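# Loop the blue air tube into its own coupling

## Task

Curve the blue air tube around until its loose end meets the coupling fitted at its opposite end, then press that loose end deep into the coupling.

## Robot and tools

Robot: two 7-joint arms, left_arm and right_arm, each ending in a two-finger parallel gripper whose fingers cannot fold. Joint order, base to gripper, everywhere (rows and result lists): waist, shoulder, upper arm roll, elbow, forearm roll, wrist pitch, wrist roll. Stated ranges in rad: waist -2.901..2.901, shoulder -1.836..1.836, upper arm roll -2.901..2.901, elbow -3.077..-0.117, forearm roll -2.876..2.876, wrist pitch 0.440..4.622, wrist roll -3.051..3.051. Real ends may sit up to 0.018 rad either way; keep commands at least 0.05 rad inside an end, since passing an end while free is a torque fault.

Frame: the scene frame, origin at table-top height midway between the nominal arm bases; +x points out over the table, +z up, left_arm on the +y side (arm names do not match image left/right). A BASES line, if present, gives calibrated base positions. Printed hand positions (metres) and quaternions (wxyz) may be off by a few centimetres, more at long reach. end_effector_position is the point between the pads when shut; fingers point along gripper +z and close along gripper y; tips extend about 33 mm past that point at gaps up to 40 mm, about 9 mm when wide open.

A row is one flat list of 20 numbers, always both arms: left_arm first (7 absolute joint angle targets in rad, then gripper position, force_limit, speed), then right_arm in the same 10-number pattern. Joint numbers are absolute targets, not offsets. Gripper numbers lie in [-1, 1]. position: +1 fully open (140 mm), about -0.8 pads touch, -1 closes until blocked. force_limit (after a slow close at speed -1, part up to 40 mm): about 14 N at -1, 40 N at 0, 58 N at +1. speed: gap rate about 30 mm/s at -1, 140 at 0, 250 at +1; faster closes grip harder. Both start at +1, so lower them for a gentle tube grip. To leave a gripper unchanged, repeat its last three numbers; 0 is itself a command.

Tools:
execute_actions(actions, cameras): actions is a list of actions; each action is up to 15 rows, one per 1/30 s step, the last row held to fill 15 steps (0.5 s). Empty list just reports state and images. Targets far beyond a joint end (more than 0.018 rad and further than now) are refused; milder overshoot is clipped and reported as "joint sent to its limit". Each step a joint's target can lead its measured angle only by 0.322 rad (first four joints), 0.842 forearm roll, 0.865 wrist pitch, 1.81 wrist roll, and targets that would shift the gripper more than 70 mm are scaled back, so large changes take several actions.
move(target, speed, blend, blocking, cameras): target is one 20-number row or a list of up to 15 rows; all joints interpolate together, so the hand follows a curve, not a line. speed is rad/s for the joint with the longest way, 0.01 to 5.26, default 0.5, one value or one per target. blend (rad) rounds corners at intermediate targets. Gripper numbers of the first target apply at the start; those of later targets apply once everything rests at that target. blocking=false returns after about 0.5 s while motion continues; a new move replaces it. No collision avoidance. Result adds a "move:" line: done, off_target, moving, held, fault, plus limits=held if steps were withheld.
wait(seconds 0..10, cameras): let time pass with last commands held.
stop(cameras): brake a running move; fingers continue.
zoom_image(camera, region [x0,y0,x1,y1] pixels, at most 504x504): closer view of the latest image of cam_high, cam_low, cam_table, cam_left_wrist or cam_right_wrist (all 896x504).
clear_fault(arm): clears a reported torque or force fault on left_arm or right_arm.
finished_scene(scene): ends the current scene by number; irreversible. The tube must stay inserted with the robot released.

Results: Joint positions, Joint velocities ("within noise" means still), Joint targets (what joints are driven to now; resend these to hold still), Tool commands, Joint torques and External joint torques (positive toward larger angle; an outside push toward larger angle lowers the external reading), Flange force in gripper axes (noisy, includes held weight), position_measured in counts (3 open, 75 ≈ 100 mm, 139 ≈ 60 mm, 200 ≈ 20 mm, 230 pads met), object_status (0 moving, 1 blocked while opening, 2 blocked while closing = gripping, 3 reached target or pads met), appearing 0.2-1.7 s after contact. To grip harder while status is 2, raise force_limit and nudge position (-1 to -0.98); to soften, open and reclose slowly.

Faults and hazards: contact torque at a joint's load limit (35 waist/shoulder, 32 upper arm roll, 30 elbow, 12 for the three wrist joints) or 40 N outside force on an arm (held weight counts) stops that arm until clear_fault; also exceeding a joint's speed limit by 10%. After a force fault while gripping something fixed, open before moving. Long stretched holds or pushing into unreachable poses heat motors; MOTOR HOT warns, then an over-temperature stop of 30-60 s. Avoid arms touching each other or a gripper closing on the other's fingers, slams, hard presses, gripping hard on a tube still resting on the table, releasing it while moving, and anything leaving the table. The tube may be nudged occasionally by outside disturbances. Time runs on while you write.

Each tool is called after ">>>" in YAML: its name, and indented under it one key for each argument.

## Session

>>> execute_actions:
  actions: []

Scene clock: 0.00 s.
left_arm: end_effector_position=(+0.5410, +0.0106, +0.3823) position_measured=3 object_status=3 end_effector_quat_wxyz=(+0.117, +0.045, +0.992, +0.019) | right_arm: end_effector_position=(+0.6312, -0.3285, +0.2807) position_measured=3 object_status=3 end_effector_quat_wxyz=(-0.019, +0.957, -0.268, -0.109)
Joint positions: left_arm=[-0.527 0.013 -0.027 -1.698 0.153 1.895 1.083] | right_arm=[0.109 0.302 0.008 -1.485 0.108 1.595 -0.958]
Joint velocities: within noise
Joint torques (N m): no reading
External joint torques (N m): no reading
Flange force (N): no reading
Joint targets: left_arm=[-0.527 0.013 -0.027 -1.698 0.153 1.895 1.083] | right_arm=[0.109 0.302 0.008 -1.485 0.108 1.595 -0.958]
Tool commands: left_gripper/position=+1.0 left_gripper/force_limit=+1.0 left_gripper/speed=+1.0 right_gripper/position=+1.0 right_gripper/force_limit=+1.0 right_gripper/speed=+1.0

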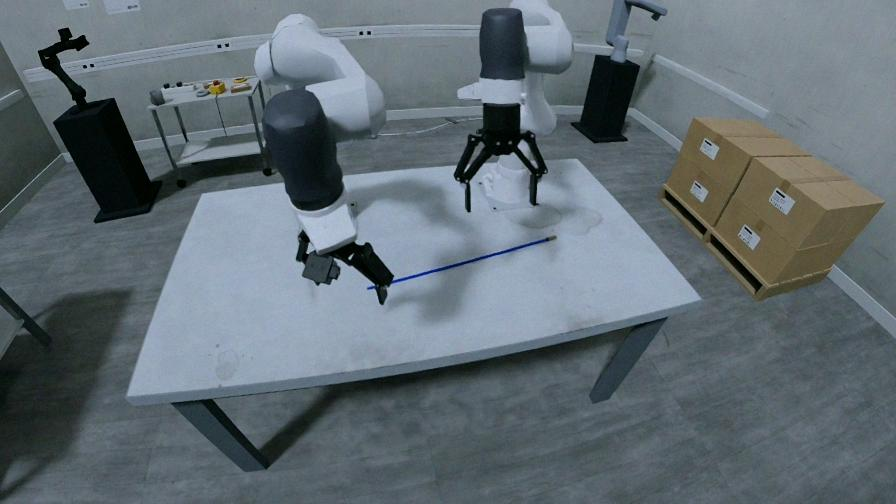

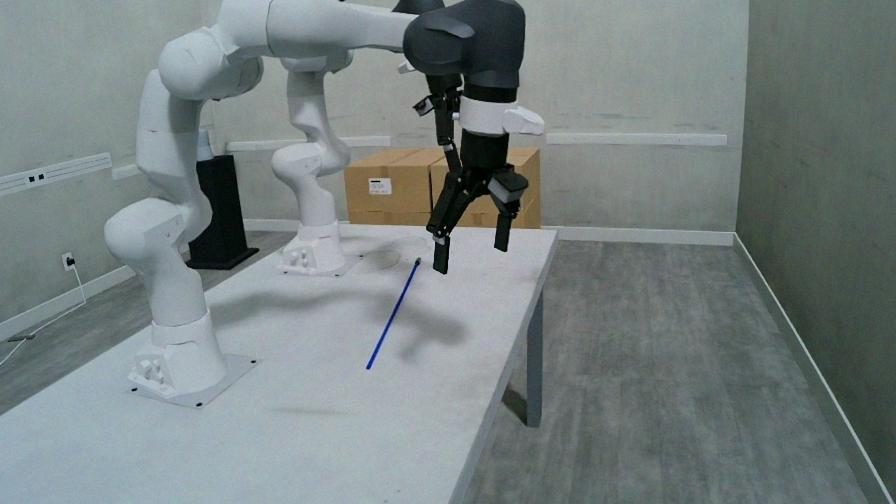

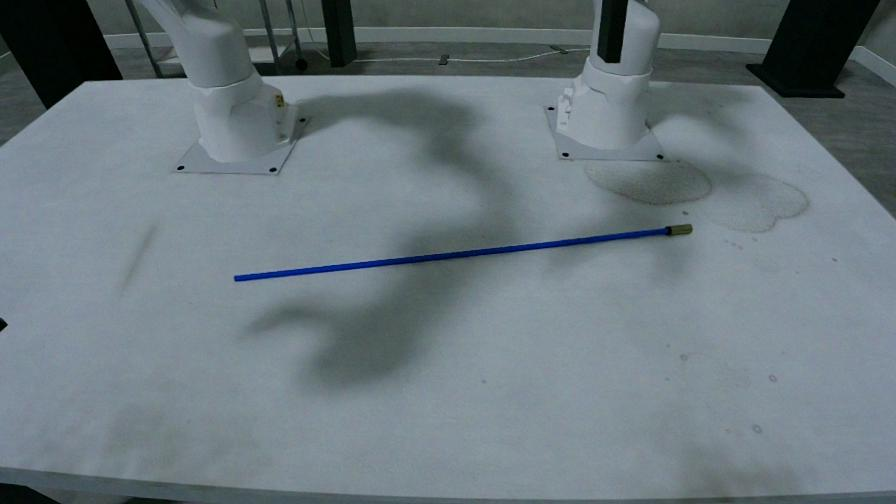

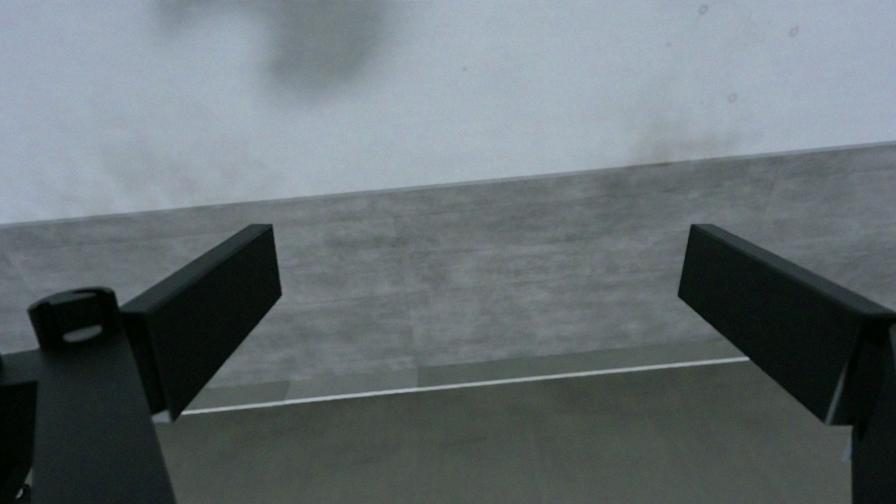

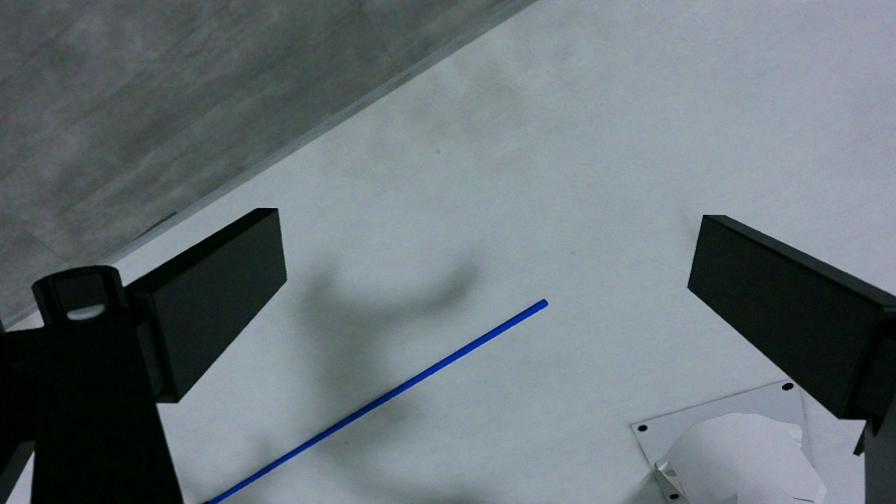

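>>> move:
  target: [0.0127,-0.595,0,-2.9173,0,2.3223,-0.177,-0.2,1,1,0.6046,-0.3431,0,-2.7178,0,2.3747,-2.7234,-0.2,1,1]
  speed: 0.6

Scene clock: 5.07 s.
left_arm: end_effector_position=(+0.3015, +0.3048, +0.1205) position_measured=154 object_status=3 end_effector_quat_wxyz=(+0.000, +0.770, -0.638, -0.001) | right_arm: end_effector_position=(+0.3689, -0.2024, +0.1203) position_measured=154 object_status=3 end_effector_quat_wxyz=(-0.001, +0.657, +0.754, -0.001)
Joint positions: left_arm=[0.011 -0.594 -0.001 -2.916 0.003 2.321 -0.17] | right_arm=[0.603 -0.342 0.001 -2.717 0.002 2.373 -2.714]
Joint velocities: left_arm=[within noise] | right_arm=[0 0.001 0.002 -0.002 -0.001 0 -0.006]
Joint torques (N m): left_arm=[0.37 -11.13 -0.62 22.3 0.38 2.83 -0.23] | right_arm=[0.36 -18.09 0.1 21.41 0.36 3.08 -0.4]
External joint torques (N m): left_arm=[0.35 -1.63 -0.15 -0.23 -0.17 0.21 -0.23] | right_arm=[0.42 -0.3 0.53 -0.68 -0.3 0.46 -0.4]
Flange force (N): left_arm=[-0.8 7.1 -2.9] | right_arm=[-1.0 -2.7 1.6]
Joint targets: left_arm=[0.013 -0.595 0.000 -2.917 0.000 2.322 -0.177] | right_arm=[0.605 -0.343 0.000 -2.718 0.000 2.375 -2.723]
move: done

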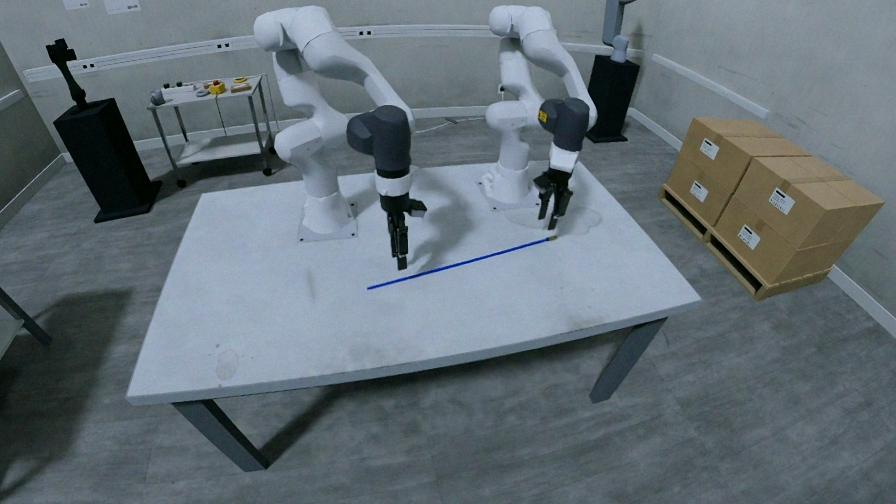

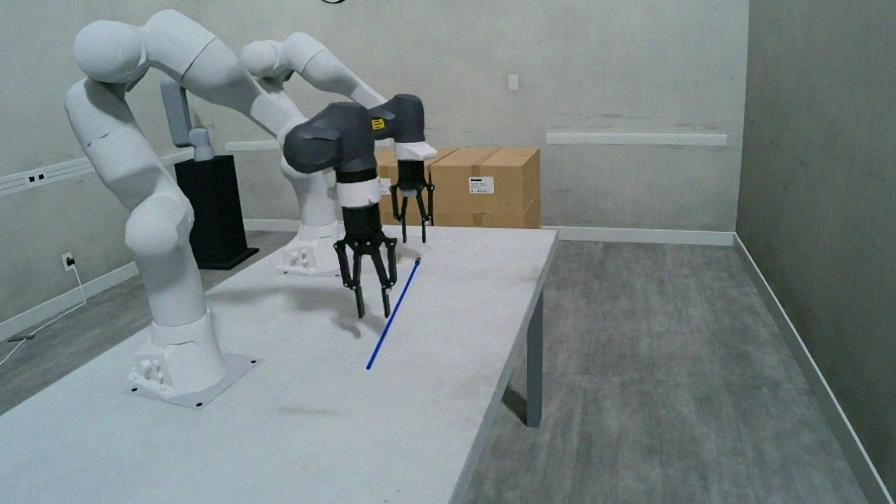

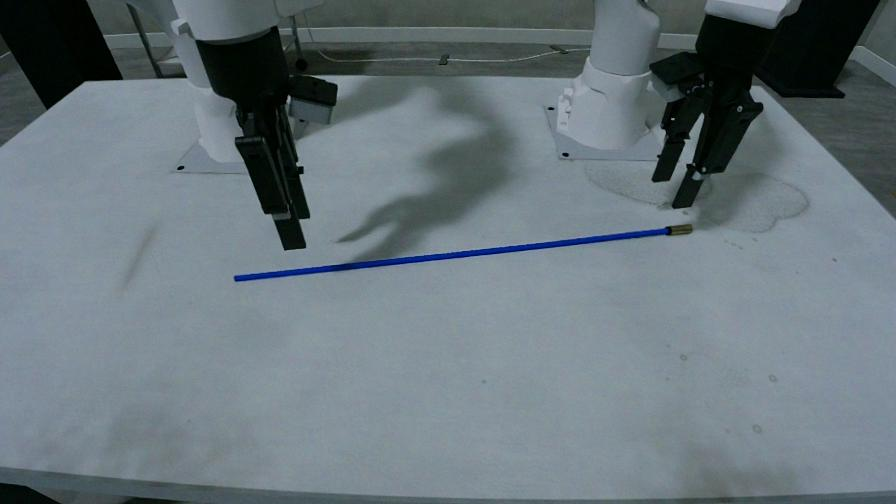

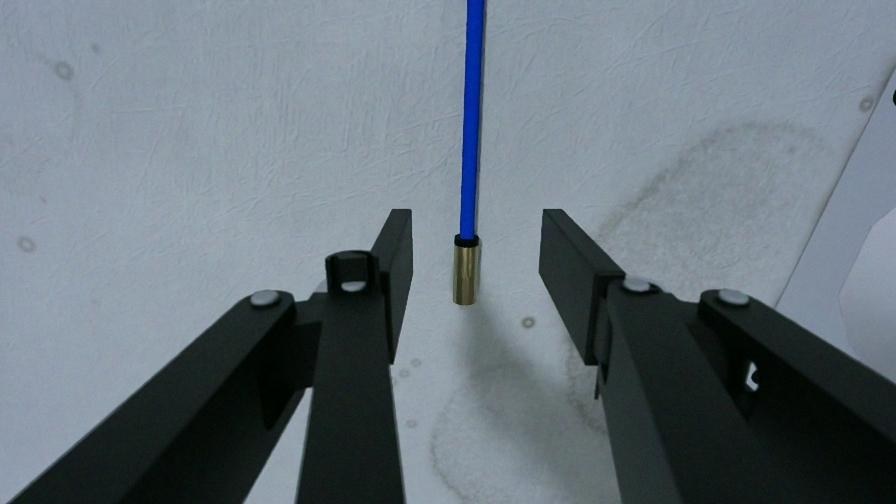

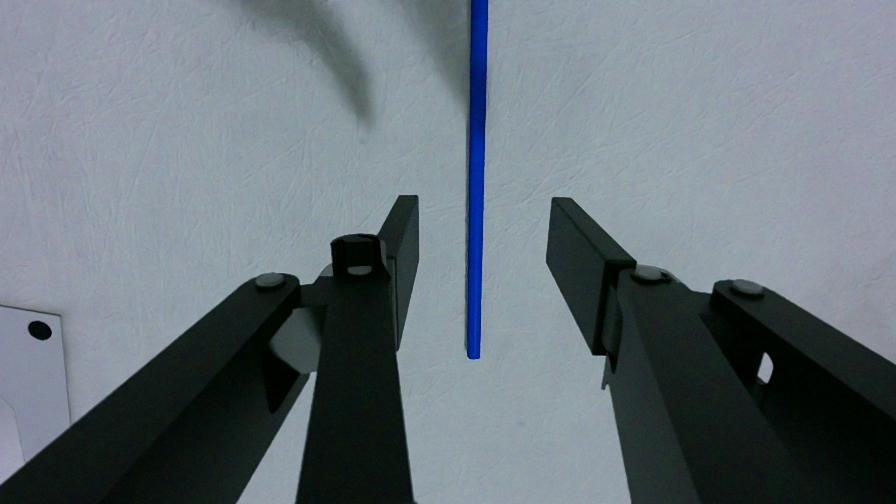

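>>> move:
  target:
    - [0.0127,-0.4291,0,-2.9718,0,2.5427,-0.177,-0.2,1,1,0.6194,-0.2095,0,-2.7366,0,2.5271,-2.7086,-0.2,1,1]
    - [0.0127,-0.3379,0,-2.984,0,2.6461,-0.177,-0.2,1,1,0.6194,-0.1444,0,-2.748,0,2.6036,-2.7086,-0.2,1,1]
  speed: [0.4,0.08]

Scene clock: 8.50 s.
left_arm: end_effector_position=(+0.3022, +0.3044, +0.0420) position_measured=154 object_status=3 end_effector_quat_wxyz=(-0.001, +0.771, -0.637, +0.000) | right_arm: end_effector_position=(+0.3718, -0.1938, +0.0523) position_measured=154 object_status=3 end_effector_quat_wxyz=(+0.000, +0.651, +0.759, +0.000)
Joint positions: left_arm=[0.011 -0.339 -0.001 -2.983 0.003 2.644 -0.171] | right_arm=[0.618 -0.146 0.001 -2.747 0.002 2.601 -2.716]
Joint velocities: left_arm=[0 -0.001 0 0 0 0.005 0] | right_arm=[0.001 0 -0.001 0.001 0 0.003 0.001]
Joint torques (N m): left_arm=[0.32 -14.19 -0.43 17.87 0.22 2.84 -0.29] | right_arm=[0.34 -20.8 0.3 18.55 0.24 3.17 0.22]
External joint torques (N m): left_arm=[0.36 -0.15 -0.11 -0.37 -0.15 0.22 -0.29] | right_arm=[0.39 0.83 0.5 -0.34 -0.26 0.58 0.22]
Flange force (N): left_arm=[0.1 1.6 0.5] | right_arm=[1.8 0.3 4.5]
Joint targets: left_arm=[0.013 -0.338 0.000 -2.984 0.000 2.646 -0.177] | right_arm=[0.619 -0.144 0.000 -2.748 0.000 2.604 -2.709]
move: done

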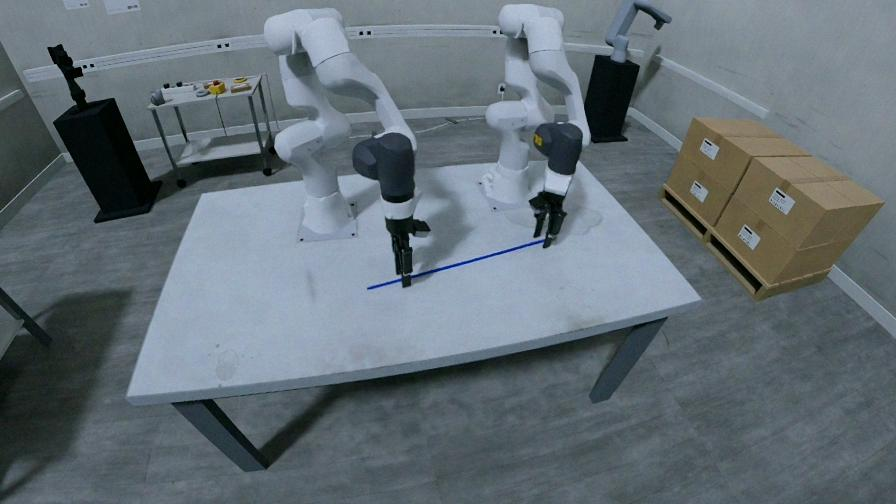

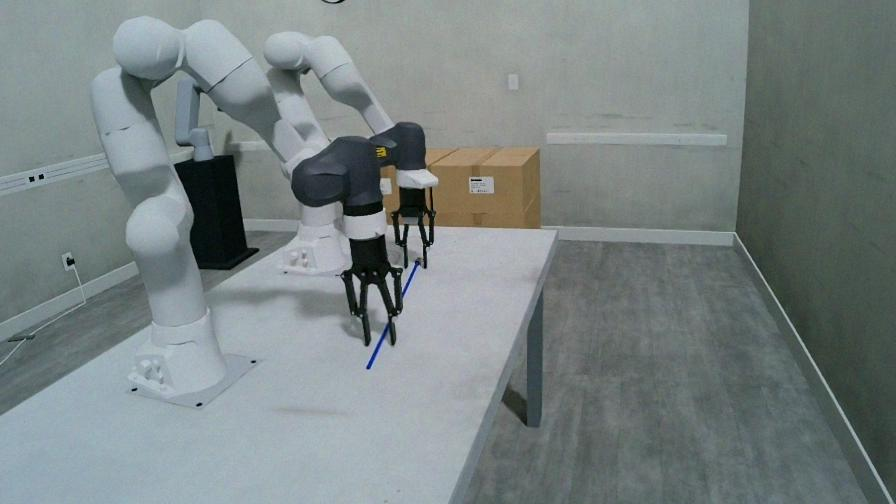

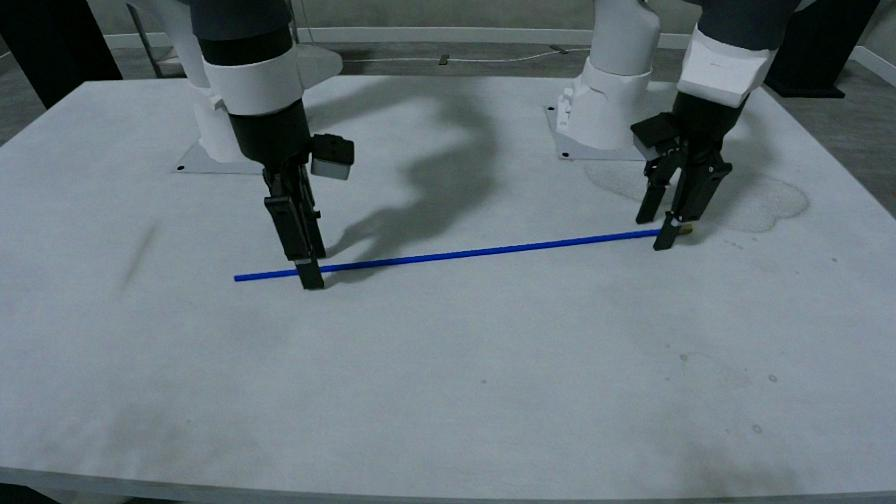

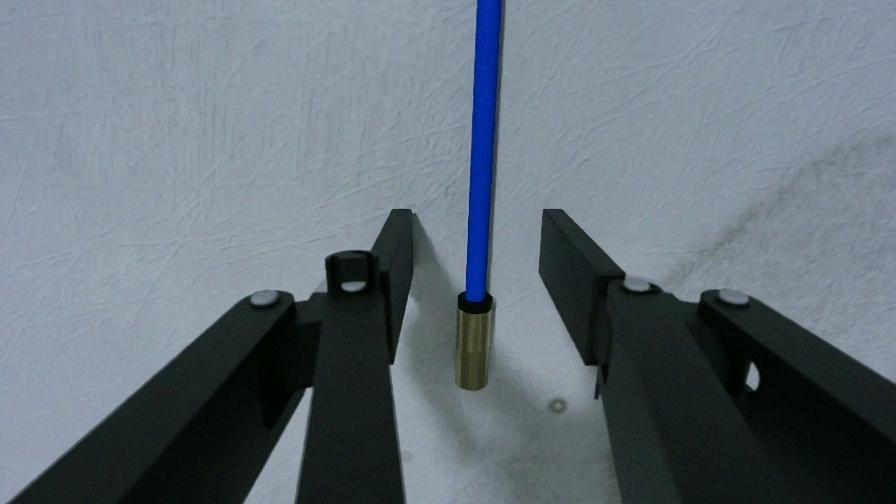

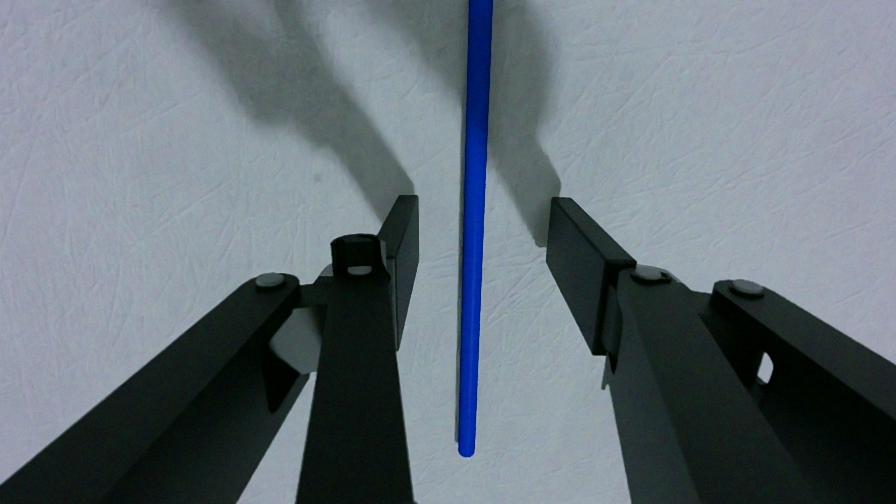

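>>> move:
  target: [0.0127,-0.3379,0,-2.984,0,2.6461,-0.177,-1,-1,-1,0.6194,-0.1444,0,-2.748,0,2.6036,-2.7086,-0.2,1,1]
  speed: 0.1
  cameras: []

>>> move:
  target: [0.0127,-0.3379,0,-2.984,0,2.6461,-0.177,-1,-1,-1,0.6194,-0.1444,0,-2.748,0,2.6036,-2.7086,-1,-1,-1]
  speed: 0.1
  cameras: ["cam_left_wrist","cam_right_wrist"]

Scene clock: 10.57 s.
left_arm: end_effector_position=(+0.3024, +0.3044, +0.0420) position_measured=219 object_status=2 end_effector_quat_wxyz=(-0.001, +0.771, -0.637, +0.000) | right_arm: end_effector_position=(+0.3719, -0.1938, +0.0523) position_measured=154 object_status=3 end_effector_quat_wxyz=(+0.000, +0.651, +0.759, +0.000)
Joint positions: left_arm=[0.011 -0.339 -0.001 -2.983 0.003 2.645 -0.171] | right_arm=[0.618 -0.146 0.001 -2.747 0.002 2.602 -2.716]
Joint velocities: within noise
Joint torques (N m): left_arm=[0.35 -14.24 -0.49 17.9 0.23 2.81 -0.31] | right_arm=[0.35 -20.81 0.33 18.6 0.24 3.06 0.21]
External joint torques (N m): left_arm=[0.35 -0.21 -0.21 -0.3 -0.13 0.2 -0.31] | right_arm=[0.35 0.78 0.48 -0.26 -0.26 0.47 0.21]
Flange force (N): left_arm=[0.4 1.6 0.1] | right_arm=[1.8 0.4 4.0]
Joint targets: left_arm=[0.013 -0.338 0.000 -2.984 0.000 2.646 -0.177] | right_arm=[0.619 -0.144 0.000 -2.748 0.000 2.604 -2.709]
move: done
No camera images: "cameras" was empty.

Scene clock: 12.13 s.
left_arm: end_effector_position=(+0.3024, +0.3044, +0.0420) position_measured=219 object_status=2 end_effector_quat_wxyz=(-0.001, +0.771, -0.637, +0.000) | right_arm: end_effector_position=(+0.3719, -0.1938, +0.0523) position_measured=219 object_status=2 end_effector_quat_wxyz=(+0.000, +0.651, +0.759, +0.000)
Joint positions: left_arm=[0.011 -0.339 -0.001 -2.983 0.003 2.645 -0.171] | right_arm=[0.618 -0.146 0.001 -2.747 0.002 2.602 -2.716]
Joint velocities: within noise
Joint torques (N m): left_arm=[0.37 -14.24 -0.47 17.91 0.24 2.79 -0.31] | right_arm=[0.35 -20.8 0.35 18.52 0.23 3.05 0.22]
External joint torques (N m): left_arm=[0.39 -0.25 -0.17 -0.24 -0.12 0.18 -0.31] | right_arm=[0.41 0.9 0.56 -0.47 -0.26 0.43 0.22]
Flange force (N): left_arm=[0.2 1.6 -0.1] | right_arm=[1.9 0.1 4.3]
Joint targets: left_arm=[0.013 -0.338 0.000 -2.984 0.000 2.646 -0.177] | right_arm=[0.619 -0.144 0.000 -2.748 0.000 2.604 -2.709]
move: done
Images, in order (width x height): cam_left_wrist 896x504, cam_right_wrist 896x504.

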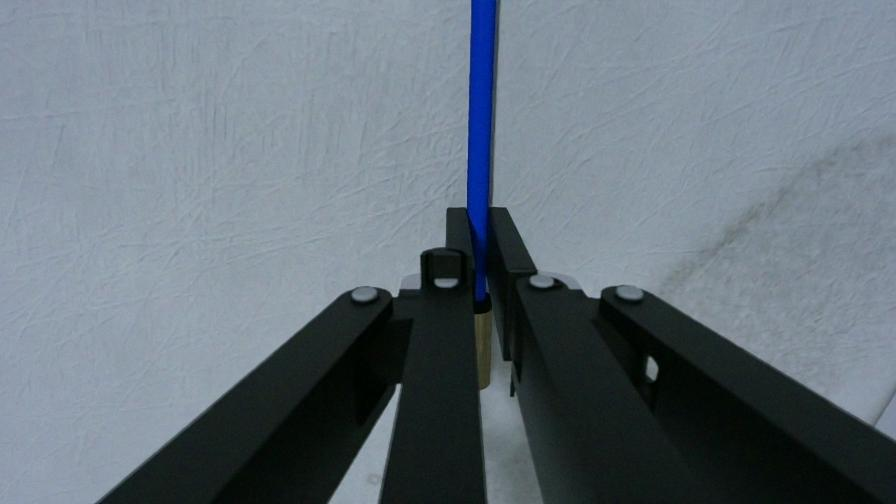

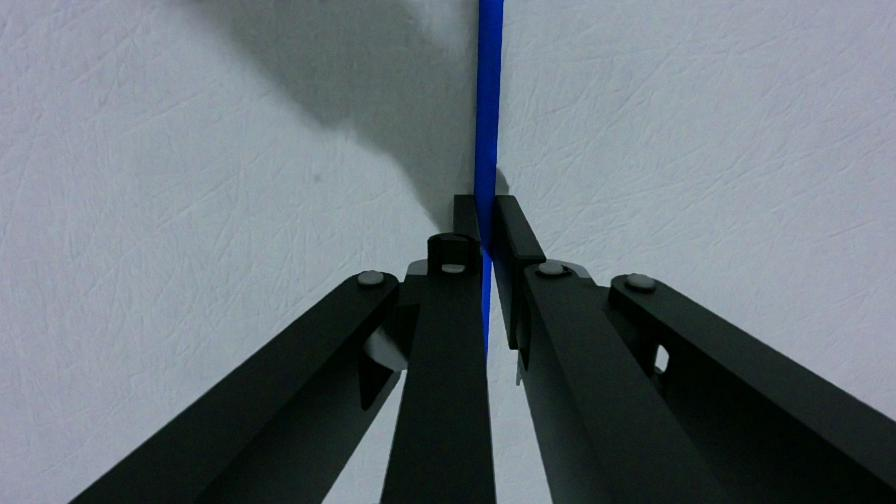

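>>> move:
  target:
    - [0.0127,-0.4833,0,-2.9595,0,2.4762,-0.177,-1,-1,-1,0.6194,-0.2537,0,-2.7247,0,2.471,-2.7086,-1,-1,-1]
    - [0.0127,-0.4843,0,-2.9595,0,2.4762,-0.177,-0.98,0.5,-1,0.6194,-0.2547,0,-2.7247,0,2.471,-2.7086,-0.98,0.5,-1]
  speed: 0.2
  cameras: ["cam_table"]

>>> move:
  target:
    - [-0.0457,-0.381,0,-2.8767,0,2.4957,-0.7187,-0.98,0.5,-1,0.6715,-0.2841,0,-2.7548,0,2.4707,-1.8865,-0.98,0.5,-1]
    - [-0.1002,-0.2829,0,-2.7869,0,2.504,-1.2602,-0.98,0.5,-1,0.8333,-0.2319,0,-2.7024,0,2.4705,-0.9547,-0.98,0.5,-1]
    - [-0.1795,-0.2242,0,-2.7281,0,2.5039,-1.8265,-0.98,0.5,-1,0.967,-0.1073,0,-2.5665,0,2.4592,-0.051,-0.98,0.5,-1]
    - [-0.2368,-0.1969,0,-2.6993,0,2.5024,-2.3708,-0.98,0.5,-1,1.0482,0.0196,0,-2.4115,0,2.4311,0.8002,-0.98,0.5,-1]
  speed: 0.5
  blend: 0.05

Scene clock: 15.67 s.
left_arm: end_effector_position=(+0.3019, +0.3047, +0.0812) position_measured=222 object_status=0 end_effector_quat_wxyz=(-0.001, +0.771, -0.637, +0.000) | right_arm: end_effector_position=(+0.3720, -0.1936, +0.0915) position_measured=222 object_status=0 end_effector_quat_wxyz=(+0.000, +0.650, +0.760, +0.001)
Joint positions: left_arm=[0.012 -0.483 -0.001 -2.96 0.002 2.478 -0.171] | right_arm=[0.618 -0.253 0.001 -2.725 0.002 2.474 -2.716]
Joint velocities: within noise
Joint torques (N m): left_arm=[0.2 -13.1 -0.52 21.16 0.44 2.35 -0.3] | right_arm=[0.03 -20.13 0.3 20.8 0.45 2.45 0.22]
External joint torques (N m): left_arm=[0.18 -1.72 -0.14 0.57 -0.02 -0.25 -0.3] | right_arm=[0.05 -0.39 0.6 -0.09 -0.15 -0.18 0.22]
Flange force (N): left_arm=[-0.3 5.3 -7.1] | right_arm=[0.6 -1.9 -1.5]
Joint targets: left_arm=[0.013 -0.484 0.000 -2.960 0.000 2.476 -0.177] | right_arm=[0.619 -0.255 0.000 -2.725 0.000 2.471 -2.709]
move: done
Images, in order (width x height): cam_table 896x504.

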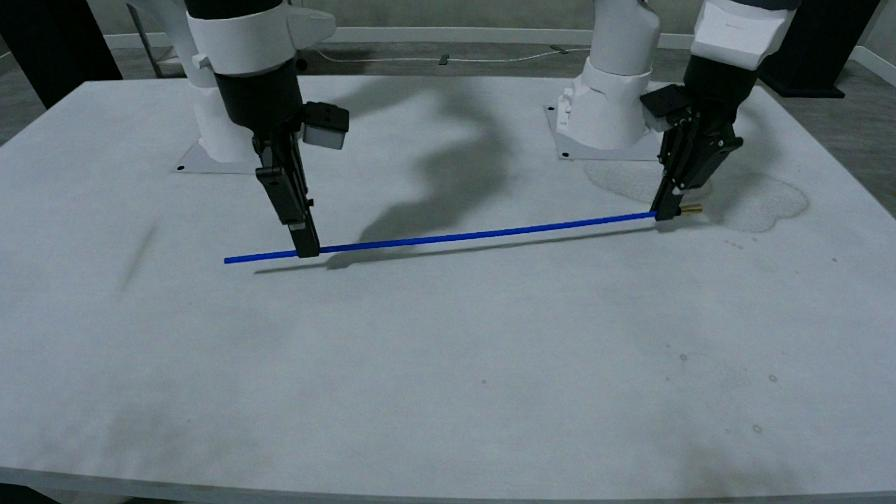

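Scene clock: 24.10 s.
left_arm: end_effector_position=(+0.3775, +0.2073, +0.0817) position_measured=222 object_status=2 end_effector_quat_wxyz=(-0.001, +0.961, +0.276, +0.001) | right_arm: end_effector_position=(+0.3053, +0.0070, +0.0928) position_measured=222 object_status=2 end_effector_quat_wxyz=(-0.003, +0.781, -0.624, -0.001)
Joint positions: left_arm=[-0.236 -0.198 -0.001 -2.7 0.002 2.502 -2.36] | right_arm=[1.047 0.018 0 -2.412 0.002 2.435 0.787]
Joint velocities: left_arm=[0 -0.001 0 0 -0.001 0.001 -0.005] | right_arm=[-0.001 0 0 0 -0.001 0 0.007]
Joint torques (N m): left_arm=[-0.04 -21.4 0.02 20.95 0.55 2.65 -0.49] | right_arm=[0.02 -28.9 0.45 21.02 0.35 2.23 0.48]
External joint torques (N m): left_arm=[-0.11 -0.12 0.16 0.57 -0.01 0.03 -0.49] | right_arm=[-0.01 0.92 0.4 -0.27 -0.14 -0.33 0.48]
Flange force (N): left_arm=[0.3 1.7 -0.6] | right_arm=[-2.2 -0.2 1.1]
Joint targets: left_arm=[-0.237 -0.197 0.000 -2.699 0.000 2.502 -2.371] | right_arm=[1.048 0.020 0.000 -2.412 0.000 2.431 0.800]
move: off_target (left_arm, right_arm); left_arm: the wrist roll is farthest, 0.011 rad from its target; right_arm: the wrist roll is farthest, 0.013 rad from its target

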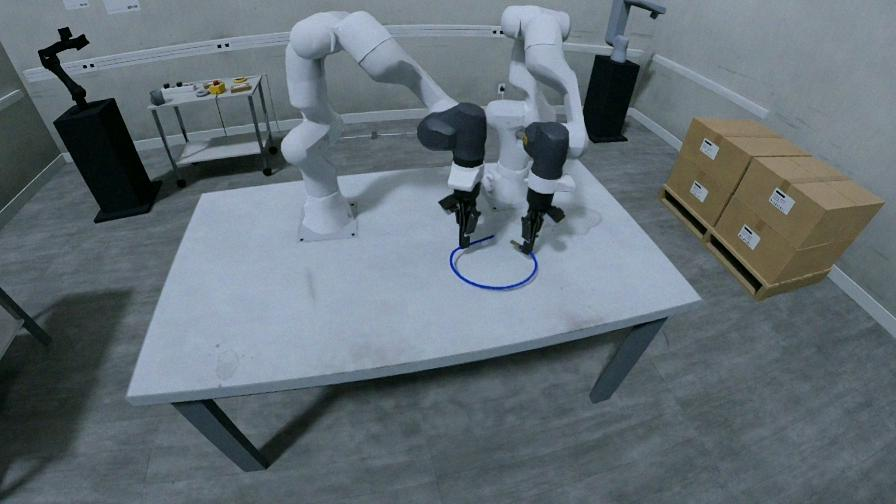

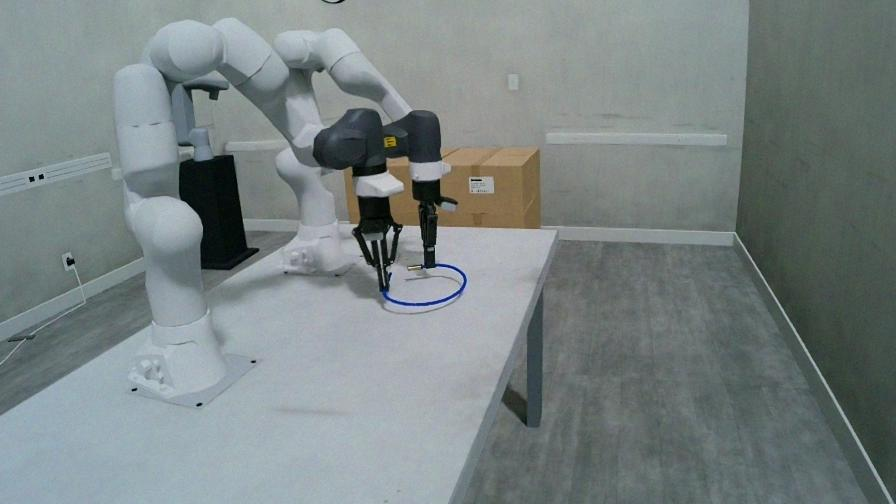

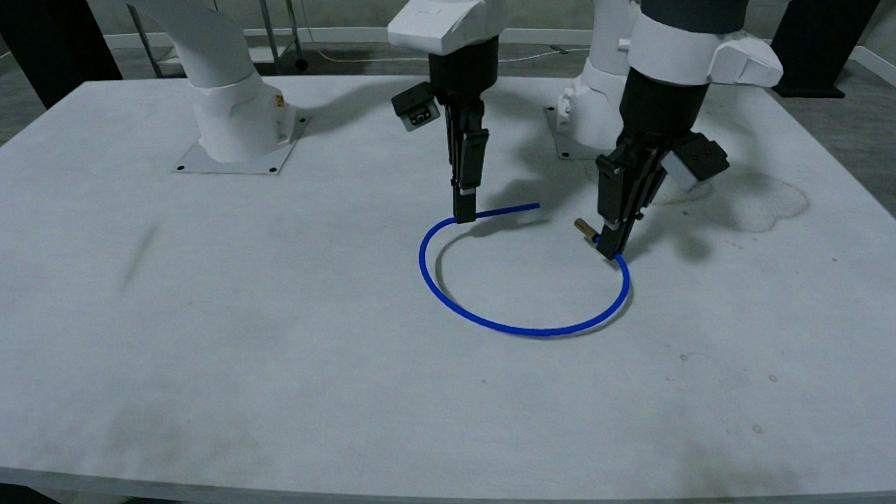

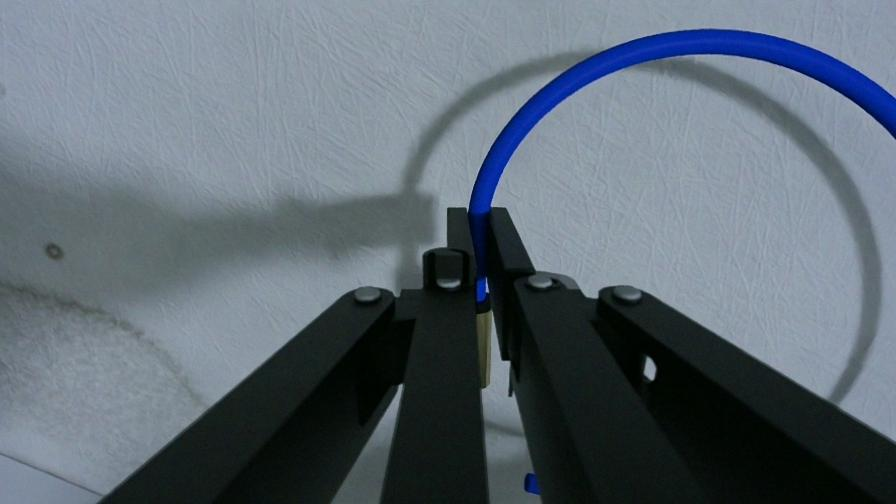

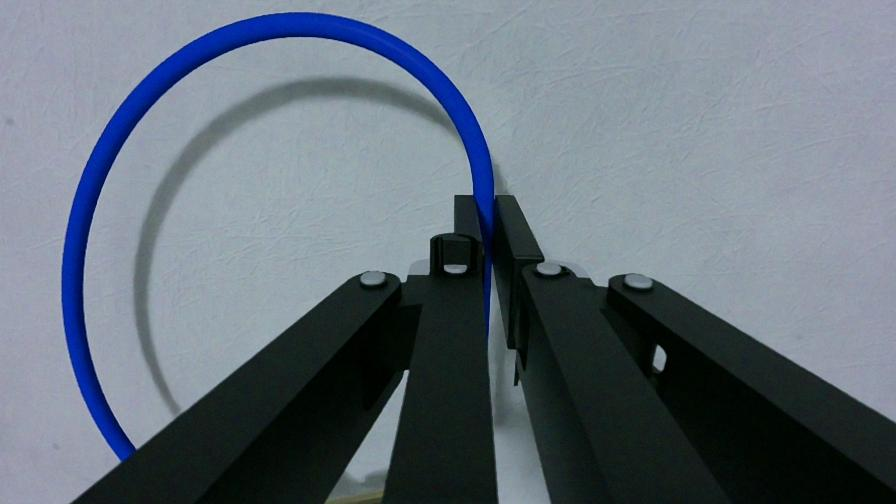

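>>> move:
  target:
    - [-0.231,-0.1866,0,-2.6883,0,2.5017,-2.6084,-0.98,0.5,-1,1.073,0.045,0,-2.3704,0,2.3964,1.18,-0.98,0.5,-1]
    - [-0.2251,-0.1763,0,-2.6772,0,2.5009,-2.856,-0.98,0.5,-1,1.1145,0.0824,0,-2.3293,0,2.3767,1.592,-0.98,0.5,-1]
  speed: 0.3
  blend: 0.03

>>> zoom_image:
  camera: "cam_low"
  region: [375, 255, 445, 300]

>>> zoom_image:
  camera: "cam_table"
  region: [480, 195, 640, 285]

>>> zoom_image:
  camera: "cam_high"
  region: [465, 225, 545, 270]

Scene clock: 28.70 s.
left_arm: end_effector_position=(+0.3849, +0.2090, +0.0814) position_measured=222 object_status=2 end_effector_quat_wxyz=(-0.001, +0.865, +0.502, +0.001) | right_arm: end_effector_position=(+0.2843, +0.0365, +0.0911) position_measured=222 object_status=2 end_effector_quat_wxyz=(-0.010, -0.509, +0.860, -0.006)
Joint positions: left_arm=[-0.228 -0.177 -0.001 -2.679 0.002 2.501 -2.843] | right_arm=[1.113 0.08 0 -2.328 0.001 2.384 1.577]
Joint velocities: left_arm=[within noise] | right_arm=[0 0 0 0 0 0 0.005]
Joint torques (N m): left_arm=[1.38 -22.22 0.44 21.18 0.56 2.57 -0.63] | right_arm=[0.1 -30.75 0.55 20.31 0.46 1.55 0.54]
External joint torques (N m): left_arm=[1.32 -0.23 0.57 0.84 -0.01 -0.01 -0.63] | right_arm=[0.12 1.43 0.5 -1.18 -0.09 -0.88 0.54]
Flange force (N): left_arm=[1.4 1.6 -1.1] | right_arm=[-0.4 1.7 1.2]
Joint targets: left_arm=[-0.225 -0.176 0.000 -2.677 0.000 2.501 -2.856] | right_arm=[1.115 0.082 0.000 -2.329 0.000 2.377 1.592]
move: off_target (left_arm, right_arm); left_arm: the wrist roll is farthest, 0.013 rad from its target; right_arm: the wrist roll is farthest, 0.015 rad from its target

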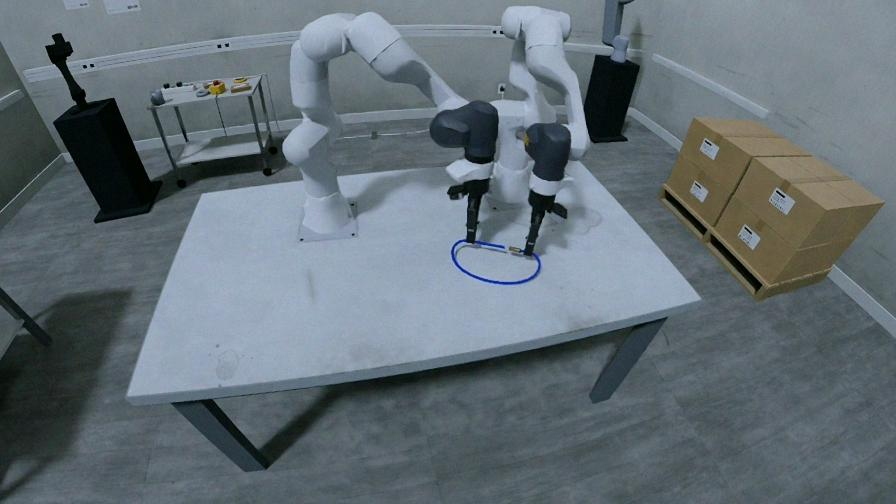

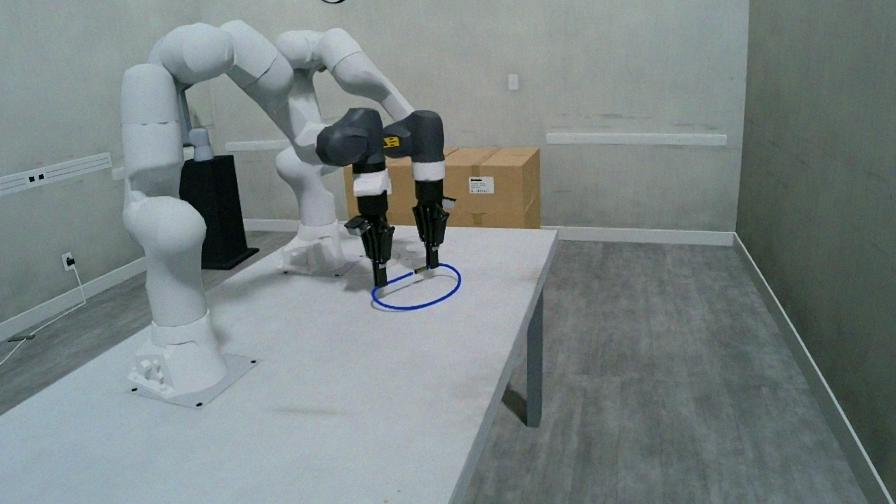

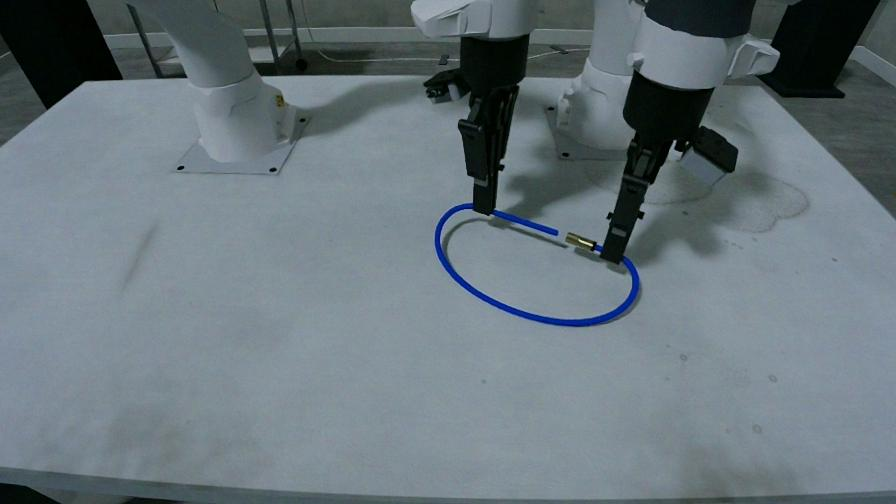

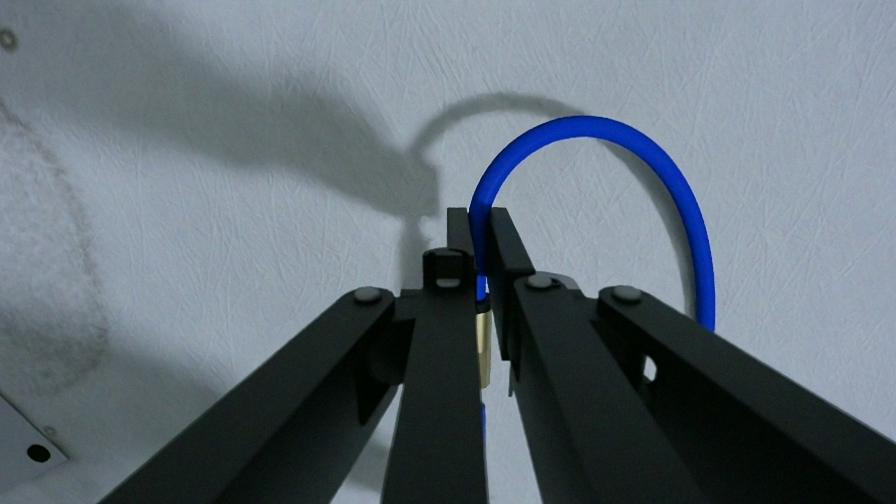

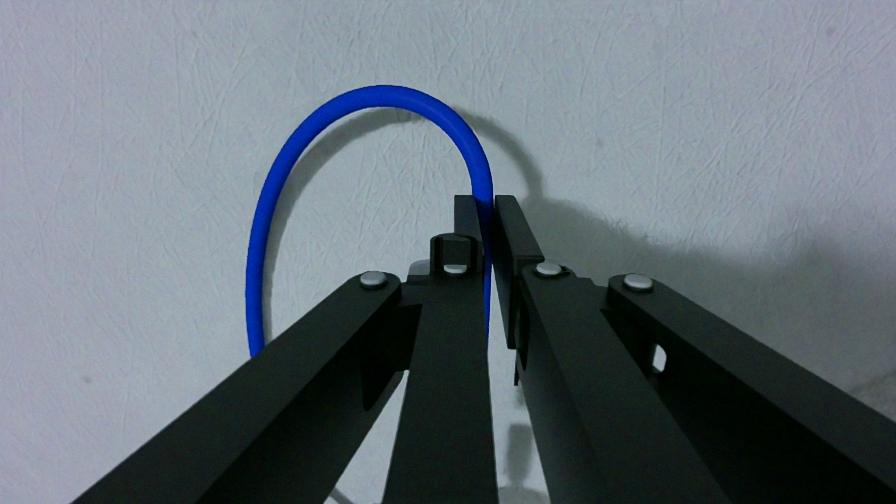

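Scaled by 7.200 from the camera's 896x504 image, which has a finer 1280x720 frame.

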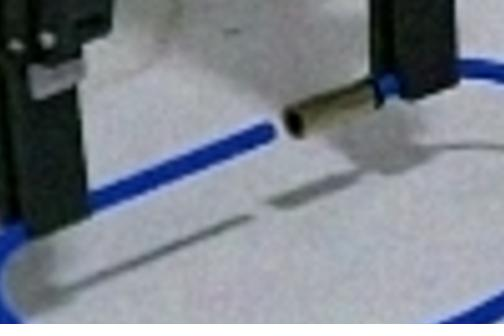

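Scaled by 3.150 from the camera's 896x504 image, which has a finer 1280x720 frame.

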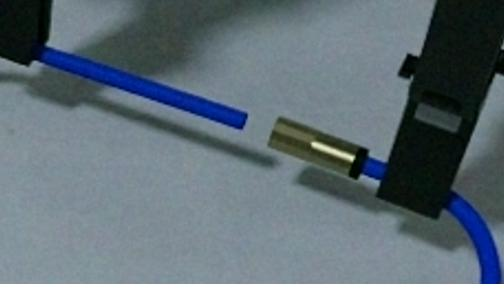

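Scaled by 6.300 from the camera's 896x504 image, which has a finer 1280x720 frame.

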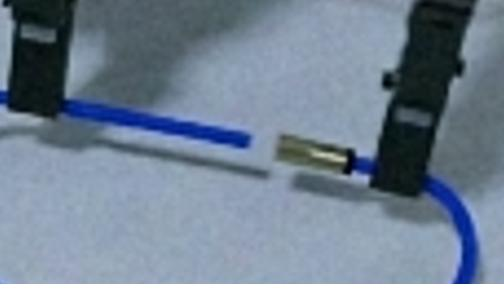

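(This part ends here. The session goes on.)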